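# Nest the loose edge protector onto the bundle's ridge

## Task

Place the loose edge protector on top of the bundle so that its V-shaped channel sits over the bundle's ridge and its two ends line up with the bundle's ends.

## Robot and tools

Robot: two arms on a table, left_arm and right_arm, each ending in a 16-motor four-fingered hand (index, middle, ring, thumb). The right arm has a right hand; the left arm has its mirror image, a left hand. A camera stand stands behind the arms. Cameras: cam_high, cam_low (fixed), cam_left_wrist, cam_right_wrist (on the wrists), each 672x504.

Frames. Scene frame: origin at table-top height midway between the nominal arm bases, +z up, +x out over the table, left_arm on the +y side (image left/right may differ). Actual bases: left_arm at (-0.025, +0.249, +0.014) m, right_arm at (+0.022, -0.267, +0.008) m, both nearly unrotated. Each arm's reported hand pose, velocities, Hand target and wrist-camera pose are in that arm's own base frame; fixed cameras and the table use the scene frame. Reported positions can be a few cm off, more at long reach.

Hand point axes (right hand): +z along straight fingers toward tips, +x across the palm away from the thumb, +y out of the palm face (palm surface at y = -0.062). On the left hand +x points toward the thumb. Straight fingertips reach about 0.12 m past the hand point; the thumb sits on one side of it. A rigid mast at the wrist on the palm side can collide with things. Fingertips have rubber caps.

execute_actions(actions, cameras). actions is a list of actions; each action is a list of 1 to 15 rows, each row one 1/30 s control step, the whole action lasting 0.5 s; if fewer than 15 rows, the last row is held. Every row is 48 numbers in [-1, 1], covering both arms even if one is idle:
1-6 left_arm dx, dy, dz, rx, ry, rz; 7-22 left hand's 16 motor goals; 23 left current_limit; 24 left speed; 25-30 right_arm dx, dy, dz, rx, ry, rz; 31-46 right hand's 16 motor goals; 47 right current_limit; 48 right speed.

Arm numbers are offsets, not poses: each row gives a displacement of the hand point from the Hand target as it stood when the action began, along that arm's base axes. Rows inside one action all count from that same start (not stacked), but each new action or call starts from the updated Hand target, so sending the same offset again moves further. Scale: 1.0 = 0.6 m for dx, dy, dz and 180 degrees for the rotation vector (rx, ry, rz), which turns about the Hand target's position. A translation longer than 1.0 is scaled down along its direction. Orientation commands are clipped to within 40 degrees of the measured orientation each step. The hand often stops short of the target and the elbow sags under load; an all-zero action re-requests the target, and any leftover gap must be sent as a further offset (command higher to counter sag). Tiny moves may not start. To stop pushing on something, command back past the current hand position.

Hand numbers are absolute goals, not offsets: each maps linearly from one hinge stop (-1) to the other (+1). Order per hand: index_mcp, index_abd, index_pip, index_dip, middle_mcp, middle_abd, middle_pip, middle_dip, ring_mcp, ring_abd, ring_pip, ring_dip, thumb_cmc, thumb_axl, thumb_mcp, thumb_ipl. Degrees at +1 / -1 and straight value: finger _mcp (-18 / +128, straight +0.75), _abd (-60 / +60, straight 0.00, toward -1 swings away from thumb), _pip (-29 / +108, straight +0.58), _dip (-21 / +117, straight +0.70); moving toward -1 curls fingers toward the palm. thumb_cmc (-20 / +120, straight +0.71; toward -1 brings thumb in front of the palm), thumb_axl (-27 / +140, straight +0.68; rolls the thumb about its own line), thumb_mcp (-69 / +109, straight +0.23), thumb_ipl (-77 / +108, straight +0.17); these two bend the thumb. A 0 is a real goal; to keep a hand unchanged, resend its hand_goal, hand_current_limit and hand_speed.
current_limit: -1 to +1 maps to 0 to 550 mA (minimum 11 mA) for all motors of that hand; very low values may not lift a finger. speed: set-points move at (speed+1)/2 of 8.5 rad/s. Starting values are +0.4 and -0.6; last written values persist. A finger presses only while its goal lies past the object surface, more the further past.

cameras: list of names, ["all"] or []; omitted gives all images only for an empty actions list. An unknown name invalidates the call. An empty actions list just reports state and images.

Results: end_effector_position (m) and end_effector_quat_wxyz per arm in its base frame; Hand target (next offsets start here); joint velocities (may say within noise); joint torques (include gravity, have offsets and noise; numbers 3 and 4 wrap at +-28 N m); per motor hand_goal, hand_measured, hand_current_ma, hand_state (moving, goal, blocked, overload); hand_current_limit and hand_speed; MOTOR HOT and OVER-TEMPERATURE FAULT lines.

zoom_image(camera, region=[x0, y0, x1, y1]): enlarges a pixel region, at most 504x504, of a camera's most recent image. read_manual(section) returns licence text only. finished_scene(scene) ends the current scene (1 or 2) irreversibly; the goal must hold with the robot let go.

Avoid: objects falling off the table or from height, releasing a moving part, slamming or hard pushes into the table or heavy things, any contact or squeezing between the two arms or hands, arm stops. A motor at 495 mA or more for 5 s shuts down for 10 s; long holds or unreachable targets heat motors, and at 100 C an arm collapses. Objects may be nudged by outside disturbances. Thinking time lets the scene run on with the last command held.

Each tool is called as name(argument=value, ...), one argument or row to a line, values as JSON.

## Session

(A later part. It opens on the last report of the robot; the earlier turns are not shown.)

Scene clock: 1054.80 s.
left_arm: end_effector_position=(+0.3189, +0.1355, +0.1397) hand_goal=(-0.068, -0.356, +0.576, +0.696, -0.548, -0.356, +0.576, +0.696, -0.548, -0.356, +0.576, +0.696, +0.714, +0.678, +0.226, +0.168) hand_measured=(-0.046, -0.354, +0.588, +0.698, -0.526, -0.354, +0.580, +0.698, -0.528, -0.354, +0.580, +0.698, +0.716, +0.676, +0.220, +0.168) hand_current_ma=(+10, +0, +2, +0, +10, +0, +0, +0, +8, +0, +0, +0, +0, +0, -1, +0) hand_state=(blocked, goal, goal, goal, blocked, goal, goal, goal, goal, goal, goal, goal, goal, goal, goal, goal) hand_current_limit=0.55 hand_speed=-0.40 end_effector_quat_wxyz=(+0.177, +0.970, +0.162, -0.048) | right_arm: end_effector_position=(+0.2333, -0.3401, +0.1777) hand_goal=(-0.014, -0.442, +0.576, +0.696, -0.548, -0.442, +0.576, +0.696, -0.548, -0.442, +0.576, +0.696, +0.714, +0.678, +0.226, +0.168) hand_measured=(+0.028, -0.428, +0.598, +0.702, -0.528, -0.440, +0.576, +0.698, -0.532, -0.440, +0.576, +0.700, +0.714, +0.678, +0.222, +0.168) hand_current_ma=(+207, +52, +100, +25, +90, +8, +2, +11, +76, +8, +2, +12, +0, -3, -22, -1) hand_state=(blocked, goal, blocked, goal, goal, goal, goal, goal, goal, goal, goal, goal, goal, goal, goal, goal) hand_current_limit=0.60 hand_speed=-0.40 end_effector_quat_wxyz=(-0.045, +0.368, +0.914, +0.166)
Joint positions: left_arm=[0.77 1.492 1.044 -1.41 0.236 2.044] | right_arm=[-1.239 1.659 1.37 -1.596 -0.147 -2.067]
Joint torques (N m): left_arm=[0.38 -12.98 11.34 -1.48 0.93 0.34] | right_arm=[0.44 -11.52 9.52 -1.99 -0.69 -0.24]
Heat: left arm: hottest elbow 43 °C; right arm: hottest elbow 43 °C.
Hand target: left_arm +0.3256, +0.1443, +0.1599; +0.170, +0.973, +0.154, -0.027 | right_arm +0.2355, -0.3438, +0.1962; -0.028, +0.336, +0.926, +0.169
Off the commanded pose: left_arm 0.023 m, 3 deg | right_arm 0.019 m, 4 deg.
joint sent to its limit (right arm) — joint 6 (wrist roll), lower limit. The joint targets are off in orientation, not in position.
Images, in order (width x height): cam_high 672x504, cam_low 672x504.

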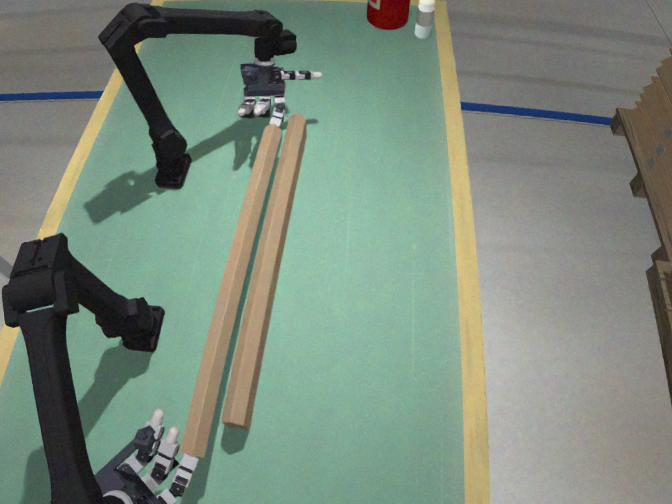

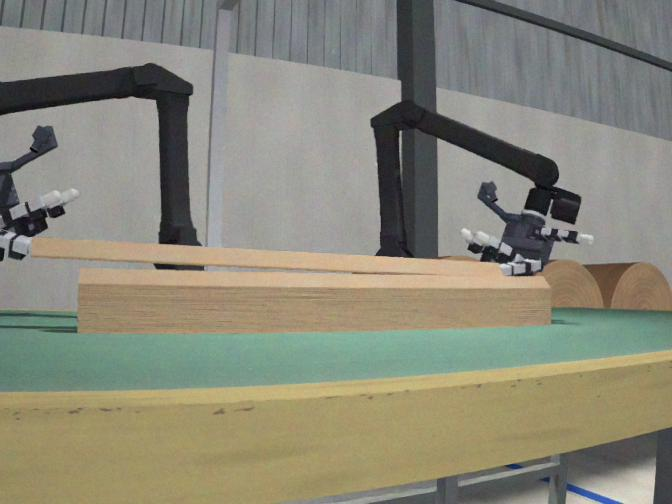

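execute_actions(
  actions=[
    [[0,0,0.03,0,0,0,-0.068,-0.356,0.576,0.696,-0.548,-0.356,0.576,0.696,-0.548,-0.356,0.576,0.696,0.714,0.678,0.226,0.168,0.55,-0.4,0,0.0,0.005,0,0,0,-0.014,-0.443,0.576,0.696,-0.548,-0.443,0.576,0.696,-0.548,-0.443,0.576,0.696,0.714,0.678,0.226,0.168,0.6,-0.4]],
    [[0,0,0.03,0,0,0,-0.068,-0.356,0.576,0.696,-0.548,-0.356,0.576,0.696,-0.548,-0.356,0.576,0.696,0.714,0.678,0.226,0.168,0.55,-0.4,0,0.0,0.005,0,0,0,-0.014,-0.443,0.576,0.696,-0.548,-0.443,0.576,0.696,-0.548,-0.443,0.576,0.696,0.714,0.678,0.226,0.168,0.6,-0.4]],
    [[0.0,0.033,0,0,0,0,-0.068,-0.356,0.576,0.696,-0.548,-0.356,0.576,0.696,-0.548,-0.356,0.576,0.696,0.714,0.678,0.226,0.168,0.55,-0.4,0.0,0.033,0,0,0,0,-0.014,-0.443,0.576,0.696,-0.548,-0.443,0.576,0.696,-0.548,-0.443,0.576,0.696,0.714,0.678,0.226,0.168,0.6,-0.4]],
  ],
  cameras=["cam_high","cam_low"],
)

zoom_image(
  camera="cam_high",
  region=[160, 390, 260, 490],
)

zoom_image(
  camera="cam_high",
  region=[240, 90, 320, 170],
)

zoom_image(
  camera="cam_low",
  region=[440, 220, 620, 340],
)

Scene clock: 1075.20 s.
left_arm: end_effector_position=(+0.3187, +0.1488, +0.1832) hand_goal=(-0.068, -0.356, +0.576, +0.696, -0.548, -0.356, +0.576, +0.696, -0.548, -0.356, +0.576, +0.696, +0.714, +0.678, +0.226, +0.168) hand_measured=(-0.046, -0.354, +0.588, +0.698, -0.526, -0.354, +0.580, +0.698, -0.528, -0.354, +0.580, +0.698, +0.716, +0.676, +0.220, +0.168) hand_current_ma=(+10, +0, +2, +0, +10, +0, +0, +0, +8, +0, +0, +0, +0, +0, -1, +0) hand_state=(blocked, goal, goal, goal, blocked, goal, goal, goal, goal, goal, goal, goal, goal, goal, goal, goal) hand_current_limit=0.55 hand_speed=-0.40 end_effector_quat_wxyz=(+0.172, +0.971, +0.163, -0.042) | right_arm: end_effector_position=(+0.2354, -0.3302, +0.1968) hand_goal=(-0.014, -0.442, +0.576, +0.696, -0.548, -0.442, +0.576, +0.696, -0.548, -0.442, +0.576, +0.696, +0.714, +0.678, +0.226, +0.168) hand_measured=(+0.022, -0.432, +0.596, +0.702, -0.528, -0.440, +0.576, +0.698, -0.532, -0.440, +0.576, +0.700, +0.714, +0.678, +0.222, +0.168) hand_current_ma=(+178, +39, +89, +24, +90, +8, +2, +11, +76, +8, +2, +12, +0, -3, -22, -1) hand_state=(blocked, goal, blocked, goal, goal, goal, goal, goal, goal, goal, goal, goal, goal, goal, goal, goal) hand_current_limit=0.60 hand_speed=-0.40 end_effector_quat_wxyz=(-0.034, +0.359, +0.919, +0.160)
Joint positions: left_arm=[0.794 1.462 1.138 -1.524 0.228 2.065] | right_arm=[-1.229 1.614 1.369 -1.614 -0.157 -2.076]
Joint torques (N m): left_arm=[1.08 -10.52 12.53 -1.17 0.65 0.27] | right_arm=[0.73 -11.16 6.75 -1.26 -0.66 -0.14]
Heat: left arm: hottest elbow 42 °C; right arm: hottest elbow 42 °C.
Hand target: left_arm +0.3256, +0.1641, +0.1960; +0.170, +0.973, +0.154, -0.027 | right_arm +0.2354, -0.3240, +0.2022; -0.028, +0.336, +0.926, +0.169
Off the commanded pose: left_arm 0.021 m, 2 deg | right_arm 0.008 m, 3 deg.
joint sent to its limit (left arm) — joint 6 (wrist roll), upper limit. The joint targets still meet the commanded pose.
joint sent to its limit (right arm) — joint 6 (wrist roll), lower limit. The joint targets still meet the commanded pose.
Images, in order (width x height): cam_high 672x504, cam_low 672x504.

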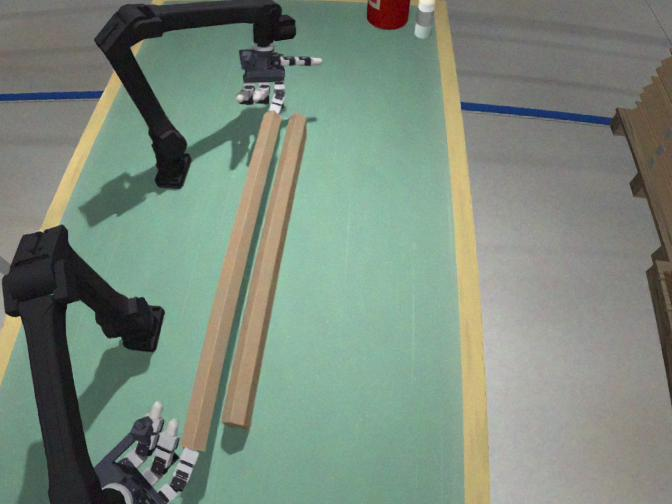

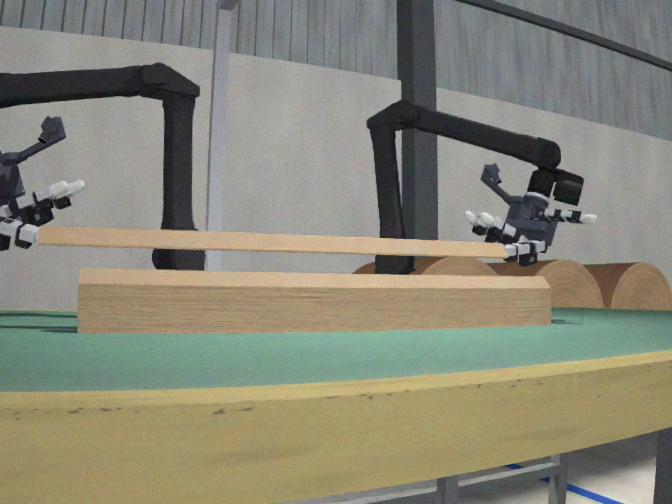

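Scaled by 5.040 from the camera's 672x504 image, which has a finer 960x720 frame.

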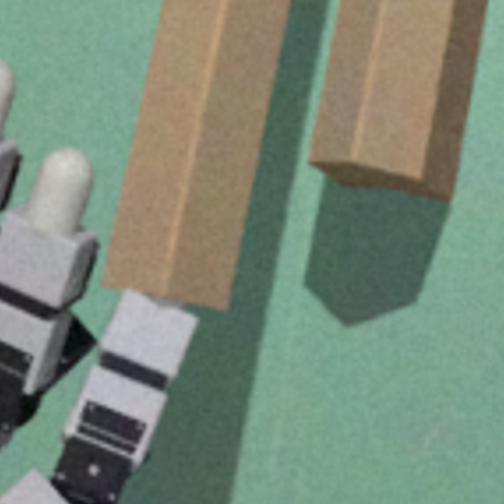

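Scaled by 6.300 from the camera's 672x504 image, which has a finer 960x720 frame.

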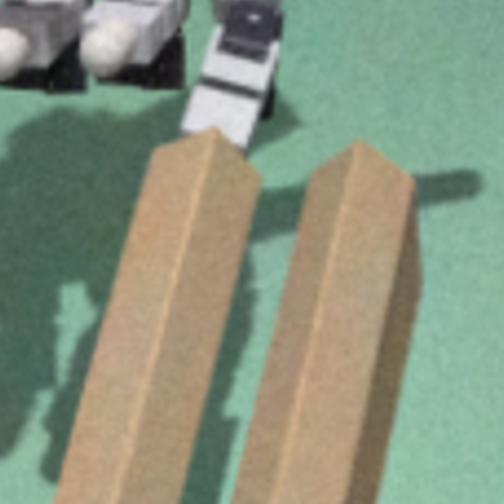

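Scaled by 2.800 from the camera's 672x504 image, which has a finer 960x720 frame.

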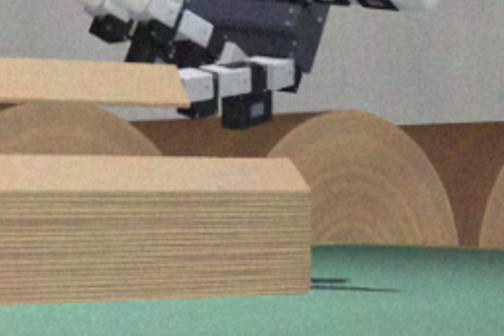

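execute_actions(
  actions=[
    [[0.022,0,0,0,0,0,-0.068,-0.356,0.576,0.696,-0.548,-0.356,0.576,0.696,-0.548,-0.356,0.576,0.696,0.714,0.678,0.226,0.168,0.55,-0.4,0.026,0.0,0,0,0,0,-0.014,-0.443,0.576,0.696,-0.548,-0.443,0.576,0.696,-0.548,-0.443,0.576,0.696,0.714,0.678,0.226,0.168,0.6,-0.4]],
    [[0.022,0,0,0,0,0,-0.068,-0.356,0.576,0.696,-0.548,-0.356,0.576,0.696,-0.548,-0.356,0.576,0.696,0.714,0.678,0.226,0.168,0.55,-0.4,0.026,0.0,0,0,0,0,-0.014,-0.443,0.576,0.696,-0.548,-0.443,0.576,0.696,-0.548,-0.443,0.576,0.696,0.714,0.678,0.226,0.168,0.6,-0.4]],
    [[0.022,0.0,0,0,0,0,-0.068,-0.356,0.576,0.696,-0.548,-0.356,0.576,0.696,-0.548,-0.356,0.576,0.696,0.714,0.678,0.226,0.168,0.55,-0.4,0.026,0.0,0,0,0,0,-0.014,-0.443,0.576,0.696,-0.548,-0.443,0.576,0.696,-0.548,-0.443,0.576,0.696,0.714,0.678,0.226,0.168,0.6,-0.4]],
    [[0.0,0.025,0,0,0,0,-0.068,-0.356,0.576,0.696,-0.548,-0.356,0.576,0.696,-0.548,-0.356,0.576,0.696,0.714,0.678,0.226,0.168,0.55,-0.4,0.01,0.025,0,0,0,0,-0.014,-0.443,0.576,0.696,-0.548,-0.443,0.576,0.696,-0.548,-0.443,0.576,0.696,0.714,0.678,0.226,0.168,0.6,-0.4]],
  ],
  cameras=["cam_high","cam_low"],
)

zoom_image(
  camera="cam_high",
  region=[170, 380, 270, 480],
)

zoom_image(
  camera="cam_high",
  region=[250, 80, 330, 160],
)

Scene clock: 1085.20 s.
left_arm: end_effector_position=(+0.3567, +0.1693, +0.1835) hand_goal=(-0.068, -0.356, +0.576, +0.696, -0.548, -0.356, +0.576, +0.696, -0.548, -0.356, +0.576, +0.696, +0.714, +0.678, +0.226, +0.168) hand_measured=(-0.046, -0.354, +0.588, +0.698, -0.526, -0.354, +0.580, +0.698, -0.528, -0.354, +0.580, +0.698, +0.716, +0.676, +0.220, +0.168) hand_current_ma=(+10, +0, +2, +0, +10, +0, +0, +0, +8, +0, +0, +0, +0, +0, -1, +0) hand_state=(blocked, goal, goal, goal, blocked, goal, goal, goal, goal, goal, goal, goal, goal, goal, goal, goal) hand_current_limit=0.55 hand_speed=-0.40 end_effector_quat_wxyz=(+0.175, +0.971, +0.160, -0.040) | right_arm: end_effector_position=(+0.2833, -0.3092, +0.1926) hand_goal=(-0.014, -0.442, +0.576, +0.696, -0.548, -0.442, +0.576, +0.696, -0.548, -0.442, +0.576, +0.696, +0.714, +0.678, +0.226, +0.168) hand_measured=(+0.022, -0.432, +0.596, +0.702, -0.528, -0.440, +0.576, +0.698, -0.532, -0.440, +0.576, +0.700, +0.714, +0.678, +0.222, +0.168) hand_current_ma=(+177, +35, +89, +23, +90, +8, +2, +11, +76, +8, +2, +12, +3, -3, -22, -1) hand_state=(blocked, goal, blocked, goal, goal, goal, goal, goal, goal, goal, goal, goal, goal, goal, goal, goal) hand_current_limit=0.60 hand_speed=-0.40 end_effector_quat_wxyz=(-0.038, +0.336, +0.924, +0.177)
Joint positions: left_arm=[0.766 1.566 1.254 -1.53 0.241 2.043] | right_arm=[-1.116 1.645 1.382 -1.614 -0.2 -2.02]
Joint torques (N m): left_arm=[0.21 -12.69 12.33 -1.14 0.78 0.25] | right_arm=[0.91 -11.93 7.45 -0.55 -0.75 0.07]
Heat: left arm: hottest elbow 43 °C; right arm: hottest elbow 42 °C.
Hand target: left_arm +0.3652, +0.1791, +0.1960; +0.170, +0.973, +0.154, -0.027 | right_arm +0.2883, -0.3090, +0.2022; -0.028, +0.336, +0.926, +0.169
Off the commanded pose: left_arm 0.018 m, 2 deg | right_arm 0.011 m, 1 deg.
Images, in order (width x height): cam_high 672x504, cam_low 672x504.

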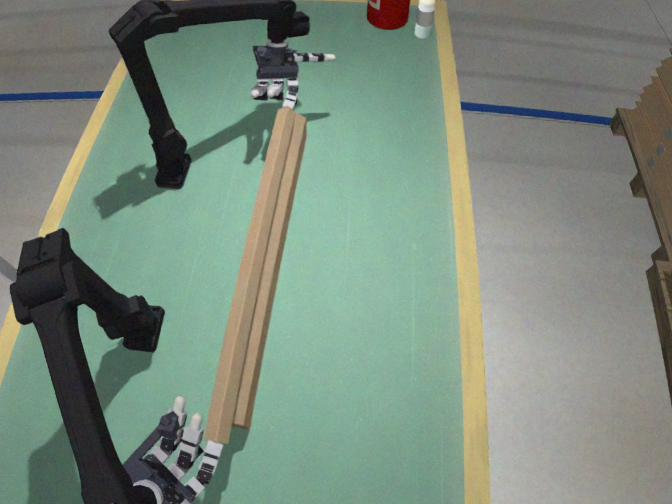

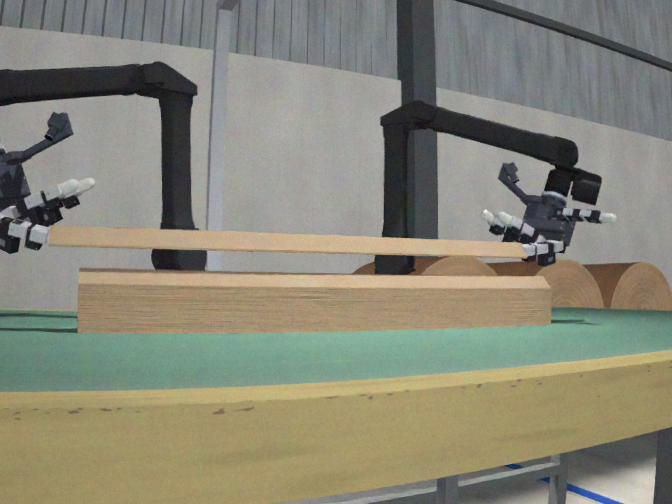

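Scaled by 5.040 from the camera's 672x504 image, which has a finer 960x720 frame.

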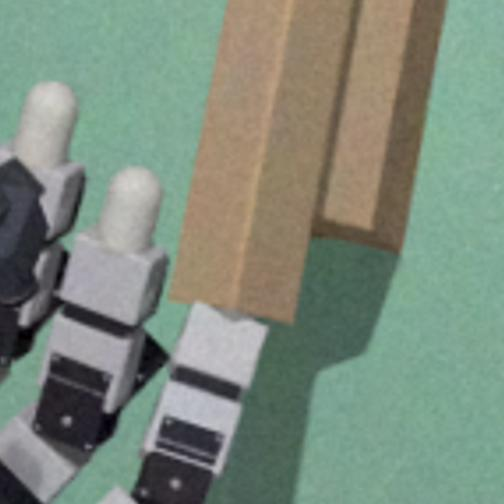

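Scaled by 6.300 from the camera's 672x504 image, which has a finer 960x720 frame.

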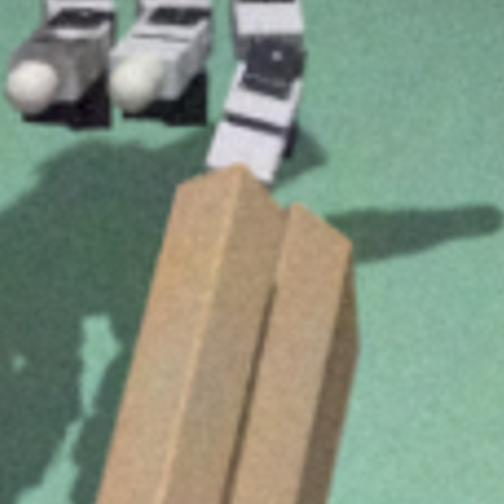

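execute_actions(
  actions=[
    [[0.0133,0.03,0,0,0,0,-0.068,-0.356,0.576,0.696,-0.548,-0.356,0.576,0.696,-0.548,-0.356,0.576,0.696,0.714,0.678,0.226,0.168,0.55,-0.4,0.0073,0.03,0,0,0,0,-0.014,-0.443,0.576,0.696,-0.548,-0.443,0.576,0.696,-0.548,-0.443,0.576,0.696,0.714,0.678,0.226,0.168,0.6,-0.4]],
    [[0.0133,0.03,0,0,0,0,-0.068,-0.356,0.576,0.696,-0.548,-0.356,0.576,0.696,-0.548,-0.356,0.576,0.696,0.714,0.678,0.226,0.168,0.55,-0.4,0.0073,0.03,0,0,0,0,-0.014,-0.443,0.576,0.696,-0.548,-0.443,0.576,0.696,-0.548,-0.443,0.576,0.696,0.714,0.678,0.226,0.168,0.6,-0.4]],
    [[0.0133,0.03,0,0,0,0,-0.068,-0.356,0.576,0.696,-0.548,-0.356,0.576,0.696,-0.548,-0.356,0.576,0.696,0.714,0.678,0.226,0.168,0.55,-0.4,0.0073,0.03,0,0,0,0,-0.014,-0.443,0.576,0.696,-0.548,-0.443,0.576,0.696,-0.548,-0.443,0.576,0.696,0.714,0.678,0.226,0.168,0.6,-0.4]],
  ],
  cameras=["cam_high","cam_low"],
)

zoom_image(
  camera="cam_high",
  region=[170, 370, 270, 470],
)

zoom_image(
  camera="cam_high",
  region=[250, 80, 330, 160],
)

zoom_image(
  camera="cam_low",
  region=[0, 200, 160, 350],
)

zoom_image(
  camera="cam_low",
  region=[460, 200, 620, 350],
)

Scene clock: 1108.20 s.
left_arm: end_effector_position=(+0.3826, +0.2195, +0.1837) hand_goal=(-0.068, -0.356, +0.576, +0.696, -0.548, -0.356, +0.576, +0.696, -0.548, -0.356, +0.576, +0.696, +0.714, +0.678, +0.226, +0.168) hand_measured=(-0.046, -0.354, +0.588, +0.698, -0.526, -0.354, +0.580, +0.698, -0.528, -0.354, +0.580, +0.698, +0.716, +0.676, +0.220, +0.168) hand_current_ma=(+10, +0, +2, +0, +10, +0, +0, +0, +8, +0, +0, +0, +0, +0, -1, +0) hand_state=(blocked, goal, goal, goal, blocked, goal, goal, goal, goal, goal, goal, goal, goal, goal, goal, goal) hand_current_limit=0.55 hand_speed=-0.40 end_effector_quat_wxyz=(+0.172, +0.970, +0.166, -0.042) | right_arm: end_effector_position=(+0.2977, -0.2574, +0.1983) hand_goal=(-0.014, -0.442, +0.576, +0.696, -0.548, -0.442, +0.576, +0.696, -0.548, -0.442, +0.576, +0.696, +0.714, +0.678, +0.226, +0.168) hand_measured=(+0.022, -0.432, +0.596, +0.702, -0.528, -0.440, +0.576, +0.698, -0.532, -0.440, +0.576, +0.700, +0.716, +0.678, +0.222, +0.168) hand_current_ma=(+177, +35, +89, +23, +90, +8, +2, +11, +76, +8, +2, +12, +5, -3, -22, -1) hand_state=(blocked, goal, blocked, goal, goal, goal, goal, goal, goal, goal, goal, goal, goal, goal, goal, goal) hand_current_limit=0.60 hand_speed=-0.40 end_effector_quat_wxyz=(-0.036, +0.336, +0.925, +0.174)
Joint positions: left_arm=[0.803 1.698 1.422 -1.572 0.225 2.065] | right_arm=[-1.031 1.535 1.269 -1.585 -0.223 -1.936]
Joint torques (N m): left_arm=[0.79 -14.8 12.63 -1.17 0.69 0.27] | right_arm=[0.97 -10.4 6.64 -0.12 -0.79 0.07]
Heat: left arm: hottest elbow 46 °C; right arm: hottest elbow 41 °C.
Hand target: left_arm +0.3892, +0.2331, +0.1960; +0.169, +0.973, +0.154, -0.027 | right_arm +0.3014, -0.2551, +0.2022; -0.028, +0.336, +0.926, +0.169
Off the commanded pose: left_arm 0.019 m, 2 deg | right_arm 0.006 m, 1 deg.
joint sent to its limit (left arm) — joint 6 (wrist roll), upper limit. The joint targets still meet the commanded pose.
Images, in order (width x height): cam_high 672x504, cam_low 672x504.

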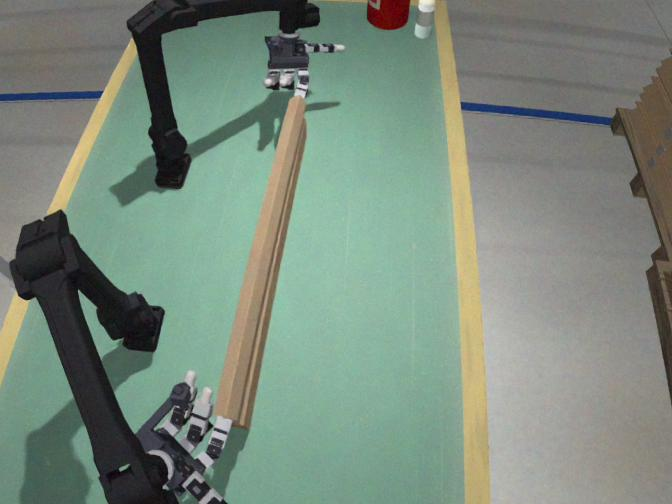

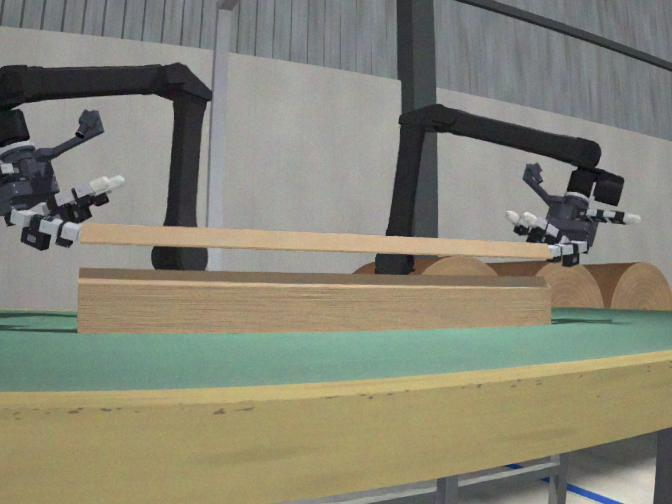

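Scaled by 5.040 from the camera's 672x504 image, which has a finer 960x720 frame.

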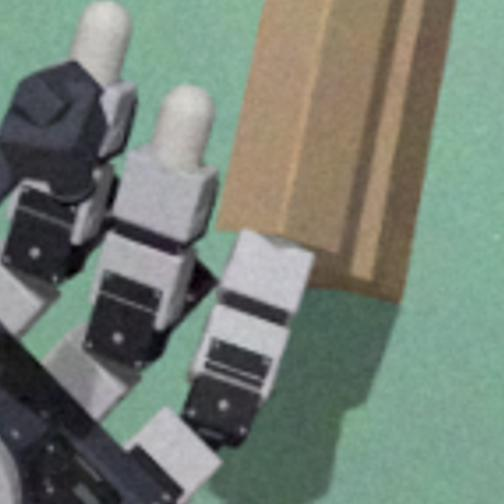

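Scaled by 6.300 from the camera's 672x504 image, which has a finer 960x720 frame.

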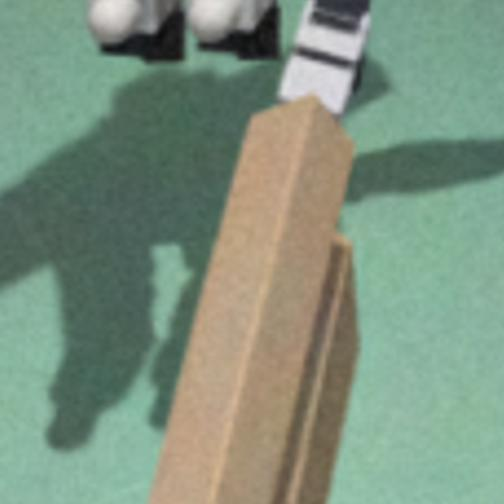

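Scaled by 3.150 from the camera's 672x504 image, which has a finer 960x720 frame.

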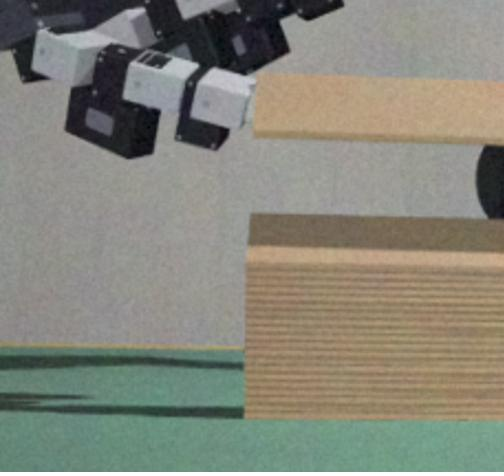

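Scaled by 3.150 from the camera's 672x504 image, which has a finer 960x720 frame.

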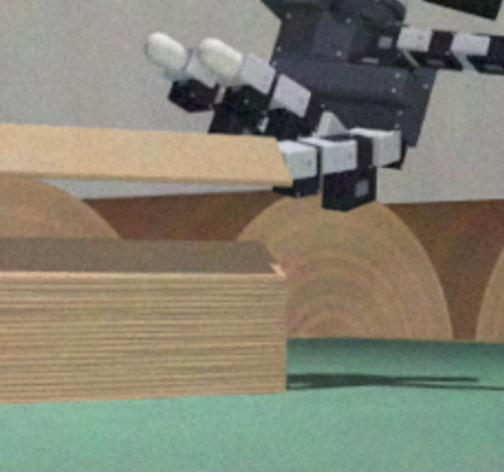

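execute_actions(
  actions=[
    [[-0.018,-0.004,-0.01,0,0,0,-0.068,-0.356,0.576,0.696,-0.548,-0.356,0.576,0.696,-0.548,-0.356,0.576,0.696,0.714,0.678,0.226,0.168,0.55,-0.4,-0.008,-0.004,-0.025,0,0,0,-0.014,-0.443,0.576,0.696,-0.548,-0.443,0.576,0.696,-0.548,-0.443,0.576,0.696,0.714,0.678,0.226,0.168,0.6,-0.4]],
    [[0,0,-0.012,0,0,0,-0.068,-0.356,0.576,0.696,-0.548,-0.356,0.576,0.696,-0.548,-0.356,0.576,0.696,0.714,0.678,0.226,0.168,0.55,-0.4,0,0,-0.022,0,0,0,-0.014,-0.443,0.576,0.696,-0.548,-0.443,0.576,0.696,-0.548,-0.443,0.576,0.696,0.714,0.678,0.226,0.168,0.6,-0.4]],
  ],
  cameras=["cam_high","cam_low","cam_left_wrist","cam_right_wrist"],
)

zoom_image(
  camera="cam_high",
  region=[180, 370, 280, 470],
)

zoom_image(
  camera="cam_high",
  region=[260, 80, 340, 160],
)

zoom_image(
  camera="cam_low",
  region=[0, 200, 160, 350],
)

zoom_image(
  camera="cam_low",
  region=[460, 200, 620, 350],
)

Scene clock: 1147.73 s.
left_arm: end_effector_position=(+0.3826, +0.2255, +0.1817) hand_goal=(-0.068, -0.356, +0.576, +0.696, -0.548, -0.356, +0.576, +0.696, -0.548, -0.356, +0.576, +0.696, +0.714, +0.678, +0.226, +0.168) hand_measured=(-0.046, -0.354, +0.588, +0.698, -0.526, -0.354, +0.580, +0.698, -0.528, -0.354, +0.580, +0.698, +0.716, +0.676, +0.220, +0.168) hand_current_ma=(+10, +0, +2, +0, +10, +0, +0, +0, +8, +0, +0, +0, +0, +0, -1, +0) hand_state=(blocked, goal, goal, goal, blocked, goal, goal, goal, goal, goal, goal, goal, goal, goal, goal, goal) hand_current_limit=0.55 hand_speed=-0.40 end_effector_quat_wxyz=(+0.164, +0.971, +0.168, -0.036) | right_arm: end_effector_position=(+0.2957, -0.2544, +0.1773) hand_goal=(-0.014, -0.442, +0.576, +0.696, -0.548, -0.442, +0.576, +0.696, -0.548, -0.442, +0.576, +0.696, +0.714, +0.678, +0.226, +0.168) hand_measured=(+0.022, -0.432, +0.596, +0.702, -0.528, -0.440, +0.576, +0.698, -0.532, -0.440, +0.576, +0.700, +0.716, +0.678, +0.222, +0.168) hand_current_ma=(+173, +34, +86, +23, +90, +8, +2, +11, +76, +8, +2, +12, +5, -3, -22, -1) hand_state=(blocked, goal, goal, goal, goal, goal, goal, goal, goal, goal, goal, goal, goal, goal, goal, goal) hand_current_limit=0.60 hand_speed=-0.40 end_effector_quat_wxyz=(-0.031, +0.336, +0.926, +0.170)
Joint positions: left_arm=[0.81 1.698 1.422 -1.555 0.22 2.066] | right_arm=[-1.032 1.535 1.213 -1.518 -0.223 -1.936]
Joint torques (N m): left_arm=[1.2 -16.38 7.68 -0.27 0.66 0.26] | right_arm=[0.03 -8.64 6.69 0.06 -0.66 -0.04]
Heat: left arm: hottest elbow 47 °C; right arm: hottest elbow 40 °C.
Hand target: left_arm +0.3784, +0.2307, +0.1828; +0.169, +0.973, +0.154, -0.027 | right_arm +0.2965, -0.2574, +0.1740; -0.028, +0.336, +0.926, +0.169
Off the commanded pose: left_arm 0.007 m, 2 deg | right_arm 0.004 m, 0 deg.
joint sent to its limit (left arm) — joint 6 (wrist roll), upper limit. The joint targets still meet the commanded pose.

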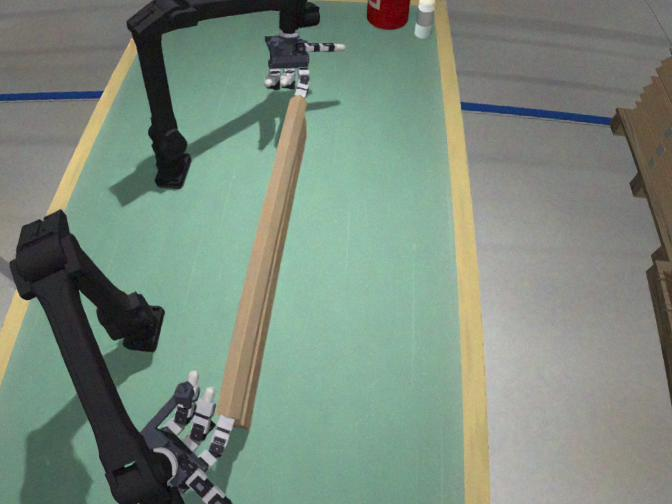

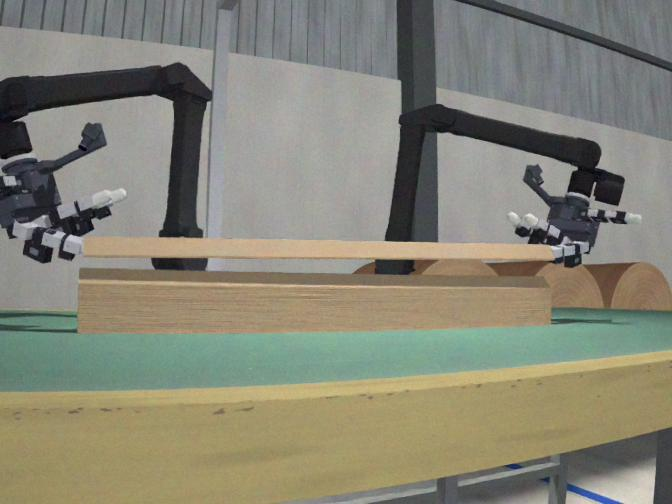

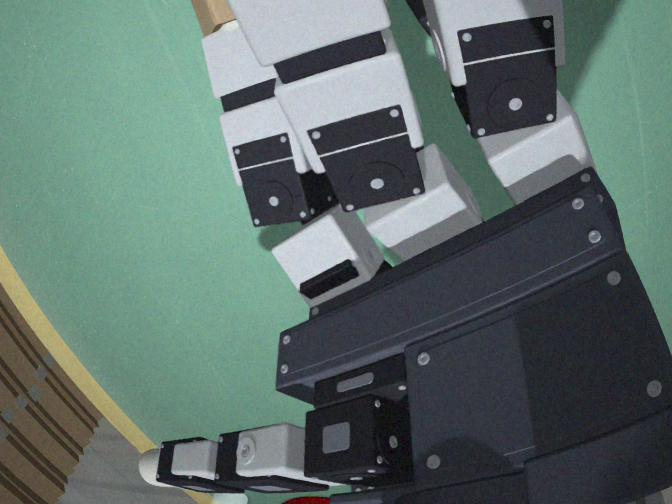

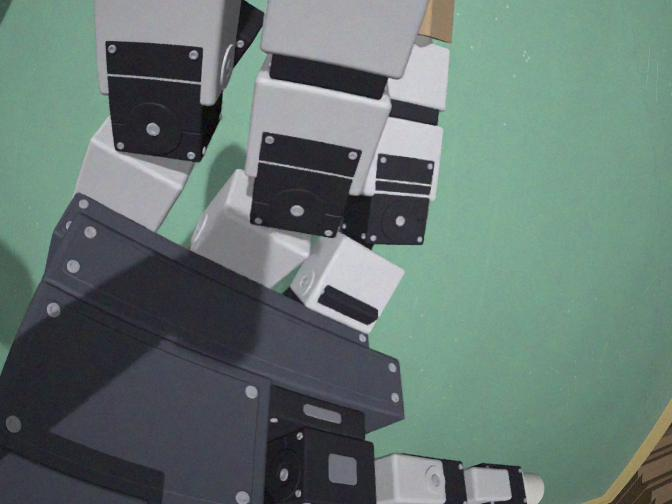

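Scaled by 5.040 from the camera's 672x504 image, which has a finer 960x720 frame.

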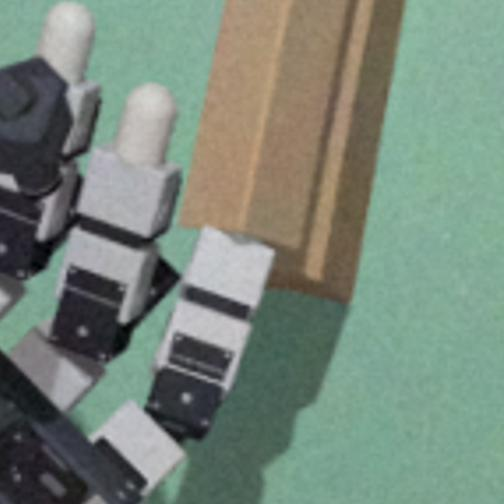

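Scaled by 6.300 from the camera's 672x504 image, which has a finer 960x720 frame.

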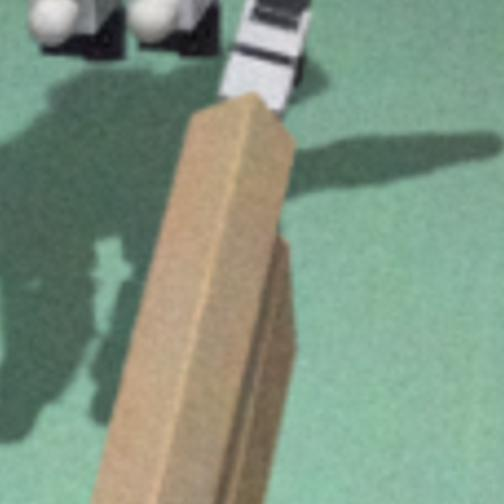

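Scaled by 3.150 from the camera's 672x504 image, which has a finer 960x720 frame.

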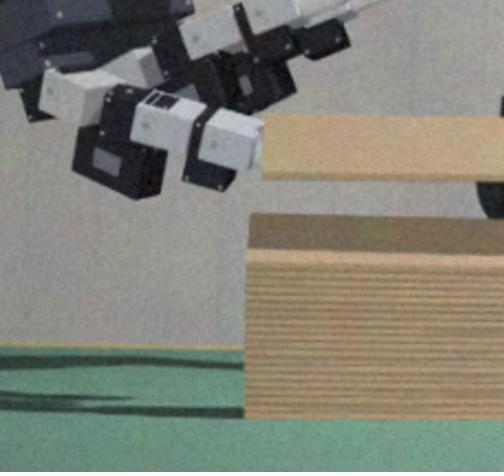

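Scaled by 3.150 from the camera's 672x504 image, which has a finer 960x720 frame.

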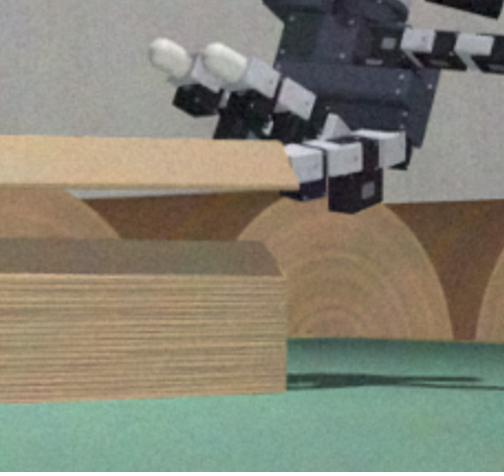

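execute_actions(
  actions=[
    [[-0.017,-0.023,-0.03,0,0,0,-0.068,-0.356,0.576,0.696,-0.548,-0.356,0.576,0.696,-0.548,-0.356,0.576,0.696,0.714,0.678,0.226,0.168,0.55,-0.4,-0.009,-0.008,-0.018,0,0,0,-0.014,-0.443,0.576,0.696,-0.548,-0.443,0.576,0.696,-0.548,-0.443,0.576,0.696,0.714,0.678,0.226,0.168,0.6,-0.4]],
  ],
  cameras=["cam_high","cam_low"],
)

zoom_image(
  camera="cam_high",
  region=[180, 370, 280, 470],
)

zoom_image(
  camera="cam_high",
  region=[260, 80, 340, 160],
)

zoom_image(
  camera="cam_low",
  region=[0, 200, 160, 350],
)

zoom_image(
  camera="cam_low",
  region=[460, 200, 620, 350],
)

Scene clock: 1156.53 s.
left_arm: end_effector_position=(+0.3714, +0.2153, +0.1558) hand_goal=(-0.068, -0.356, +0.576, +0.696, -0.548, -0.356, +0.576, +0.696, -0.548, -0.356, +0.576, +0.696, +0.714, +0.678, +0.226, +0.168) hand_measured=(-0.046, -0.354, +0.588, +0.698, -0.526, -0.354, +0.580, +0.698, -0.528, -0.354, +0.580, +0.698, +0.716, +0.676, +0.220, +0.168) hand_current_ma=(+10, +0, +2, +0, +9, +0, +0, +0, +8, +0, +0, +0, +0, +0, -1, +0) hand_state=(blocked, goal, goal, goal, blocked, goal, goal, goal, goal, goal, goal, goal, goal, goal, goal, goal) hand_current_limit=0.55 hand_speed=-0.40 end_effector_quat_wxyz=(+0.169, +0.970, +0.170, -0.043) | right_arm: end_effector_position=(+0.2915, -0.2612, +0.1664) hand_goal=(-0.014, -0.442, +0.576, +0.696, -0.548, -0.442, +0.576, +0.696, -0.548, -0.442, +0.576, +0.696, +0.714, +0.678, +0.226, +0.168) hand_measured=(+0.022, -0.434, +0.596, +0.702, -0.528, -0.440, +0.576, +0.698, -0.532, -0.440, +0.576, +0.700, +0.716, +0.678, +0.222, +0.168) hand_current_ma=(+170, +32, +84, +23, +90, +8, +2, +11, +76, +8, +2, +12, +5, -3, -22, -1) hand_state=(blocked, goal, goal, goal, goal, goal, goal, goal, goal, goal, goal, goal, goal, goal, goal, goal) hand_current_limit=0.60 hand_speed=-0.40 end_effector_quat_wxyz=(-0.030, +0.343, +0.924, +0.168)
Joint positions: left_arm=[0.813 1.69 1.337 -1.494 0.218 2.067] | right_arm=[-1.049 1.548 1.2 -1.49 -0.218 -1.939]
Joint torques (N m): left_arm=[0.73 -17.61 7.34 -0.42 0.79 0.24] | right_arm=[0.09 -8.76 6.57 -0.09 -0.64 -0.14]
Heat: left arm: hottest elbow 45 °C; right arm: hottest elbow 39 °C.
Hand target: left_arm +0.3682, +0.2169, +0.1649; +0.169, +0.973, +0.154, -0.027 | right_arm +0.2912, -0.2621, +0.1631; -0.028, +0.336, +0.926, +0.169
Off the commanded pose: left_arm 0.010 m, 3 deg | right_arm 0.003 m, 1 deg.
joint sent to its limit (left arm) — joint 6 (wrist roll), upper limit. The joint targets still meet the commanded pose.
Images, in order (width x height): cam_high 672x504, cam_low 672x504.

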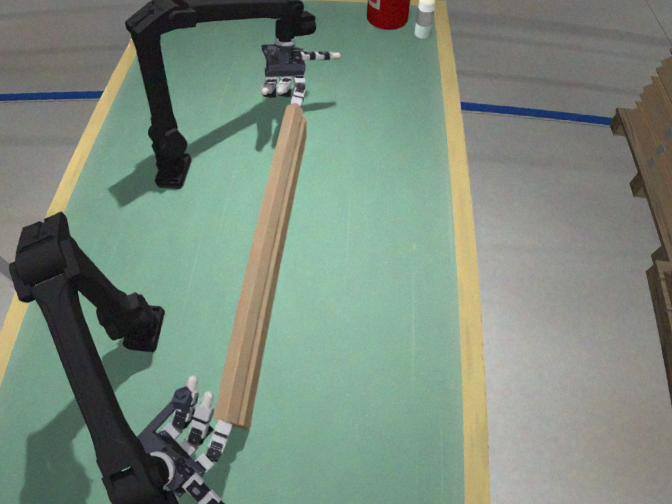

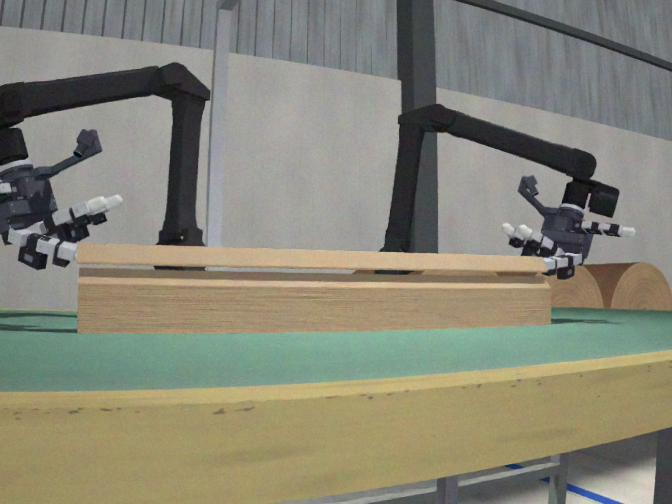

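Scaled by 5.040 from the camera's 672x504 image, which has a finer 960x720 frame.

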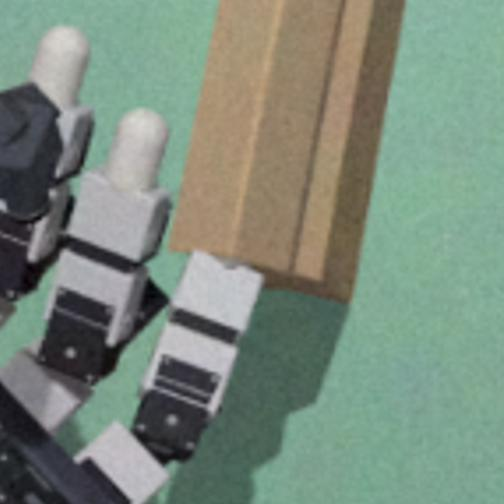

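Scaled by 6.300 from the camera's 672x504 image, which has a finer 960x720 frame.

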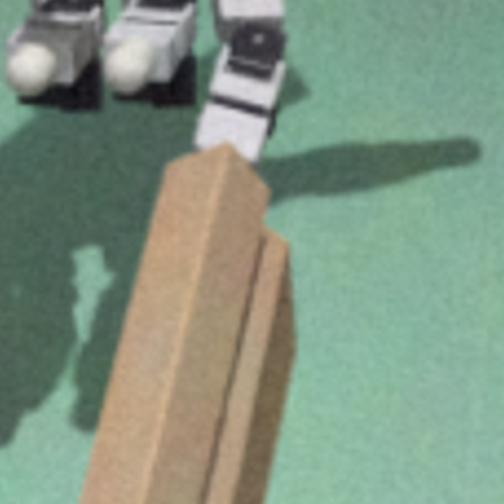

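Scaled by 3.150 from the camera's 672x504 image, which has a finer 960x720 frame.

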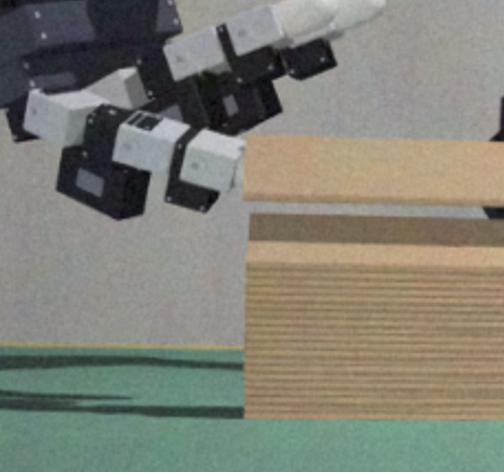

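Scaled by 3.150 from the camera's 672x504 image, which has a finer 960x720 frame.

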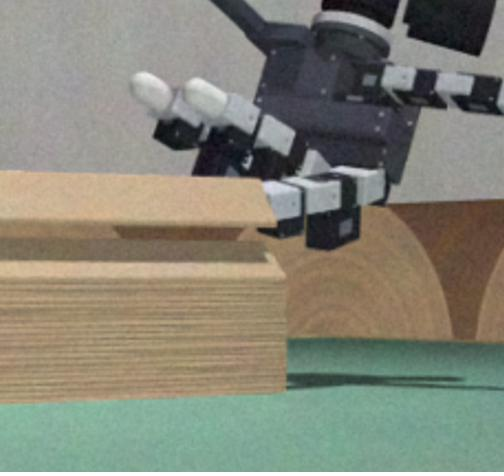

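execute_actions(
  actions=[
    [[0.0,0.004,-0.012,0,0,0,-0.068,-0.356,0.576,0.696,-0.548,-0.356,0.576,0.696,-0.548,-0.356,0.576,0.696,0.714,0.678,0.226,0.168,0.55,-0.4,0,0.004,-0.02,0,0,0,-0.014,-0.443,0.576,0.696,-0.548,-0.443,0.576,0.696,-0.548,-0.443,0.576,0.696,0.714,0.678,0.226,0.168,0.6,-0.4]],
  ],
  cameras=["cam_high","cam_low"],
)

zoom_image(
  camera="cam_low",
  region=[0, 200, 160, 350],
)

zoom_image(
  camera="cam_low",
  region=[460, 200, 620, 350],
)

zoom_image(
  camera="cam_high",
  region=[180, 370, 280, 470],
)

zoom_image(
  camera="cam_high",
  region=[260, 80, 340, 160],
)

Scene clock: 1174.67 s.
left_arm: end_effector_position=(+0.3724, +0.2165, +0.1527) hand_goal=(-0.068, -0.356, +0.576, +0.696, -0.548, -0.356, +0.576, +0.696, -0.548, -0.356, +0.576, +0.696, +0.714, +0.678, +0.226, +0.168) hand_measured=(-0.046, -0.354, +0.588, +0.698, -0.526, -0.354, +0.580, +0.698, -0.528, -0.354, +0.580, +0.698, +0.716, +0.676, +0.220, +0.168) hand_current_ma=(+10, +0, +2, +0, +9, +0, +0, +0, +8, +0, +0, +0, +0, +0, -1, +0) hand_state=(blocked, goal, goal, goal, blocked, goal, goal, goal, goal, goal, goal, goal, goal, goal, goal, goal) hand_current_limit=0.55 hand_speed=-0.40 end_effector_quat_wxyz=(+0.166, +0.971, +0.169, -0.038) | right_arm: end_effector_position=(+0.2908, -0.2601, +0.1556) hand_goal=(-0.014, -0.442, +0.576, +0.696, -0.548, -0.442, +0.576, +0.696, -0.548, -0.442, +0.576, +0.696, +0.714, +0.678, +0.226, +0.168) hand_measured=(+0.016, -0.440, +0.590, +0.700, -0.528, -0.440, +0.576, +0.698, -0.532, -0.440, +0.576, +0.700, +0.716, +0.678, +0.222, +0.168) hand_current_ma=(+146, +8, +61, +15, +90, +8, +2, +11, +76, +8, +2, +12, +5, -3, -22, -1) hand_state=(blocked, goal, goal, goal, goal, goal, goal, goal, goal, goal, goal, goal, goal, goal, goal, goal) hand_current_limit=0.60 hand_speed=-0.40 end_effector_quat_wxyz=(-0.029, +0.342, +0.924, +0.167)
Joint positions: left_arm=[0.813 1.69 1.331 -1.477 0.218 2.067] | right_arm=[-1.049 1.553 1.176 -1.458 -0.218 -1.94]
Joint torques (N m): left_arm=[0.73 -16.79 7.24 -0.35 0.74 0.24] | right_arm=[0.32 -8.64 6.34 -0.03 -0.68 -0.14]
Heat: left arm: hottest elbow 43 °C; right arm: hottest elbow 40 °C.
Hand target: left_arm +0.3682, +0.2192, +0.1576; +0.170, +0.973, +0.154, -0.027 | right_arm +0.2913, -0.2598, +0.1512; -0.028, +0.336, +0.926, +0.169
Off the commanded pose: left_arm 0.007 m, 2 deg | right_arm 0.004 m, 1 deg.
joint sent to its limit (left arm) — joint 6 (wrist roll), upper limit. The joint targets still meet the commanded pose.
Images, in order (width x height): cam_high 672x504, cam_low 672x504.

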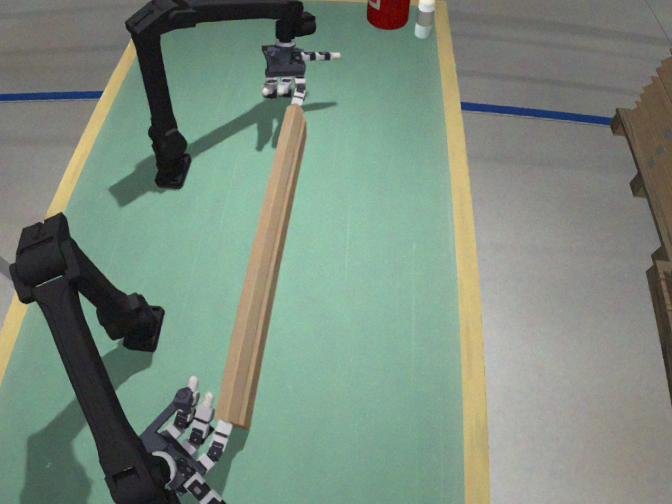

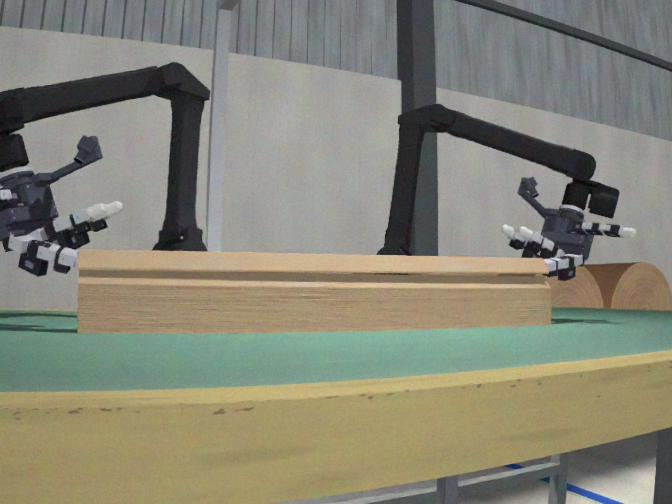

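Scaled by 3.150 from the camera's 672x504 image, which has a finer 960x720 frame.

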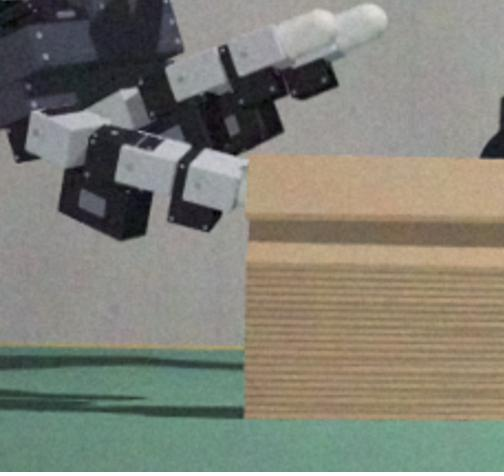

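Scaled by 3.150 from the camera's 672x504 image, which has a finer 960x720 frame.

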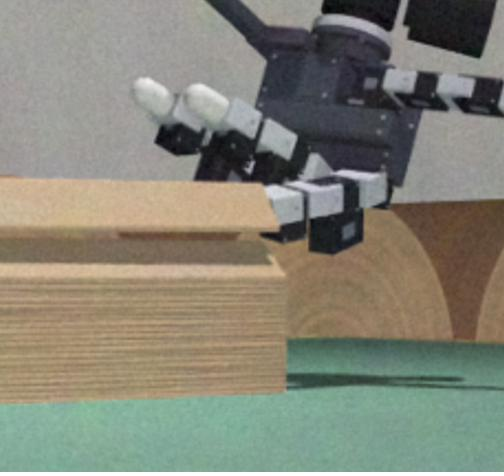

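Scaled by 5.040 from the camera's 672x504 image, which has a finer 960x720 frame.

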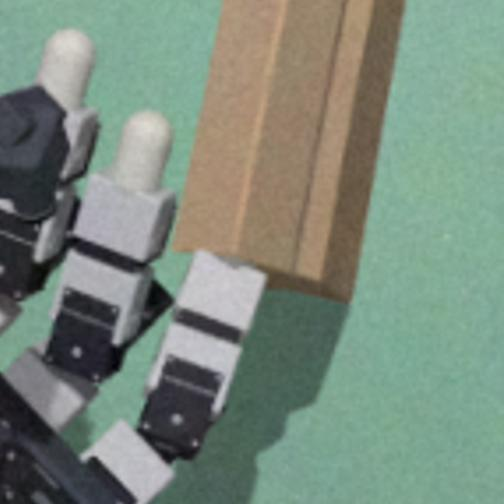

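Scaled by 6.300 from the camera's 672x504 image, which has a finer 960x720 frame.

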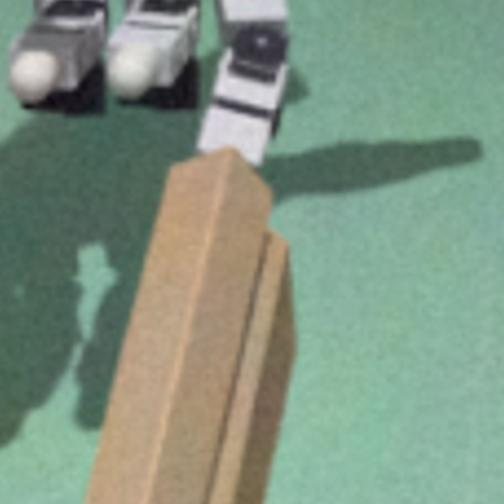

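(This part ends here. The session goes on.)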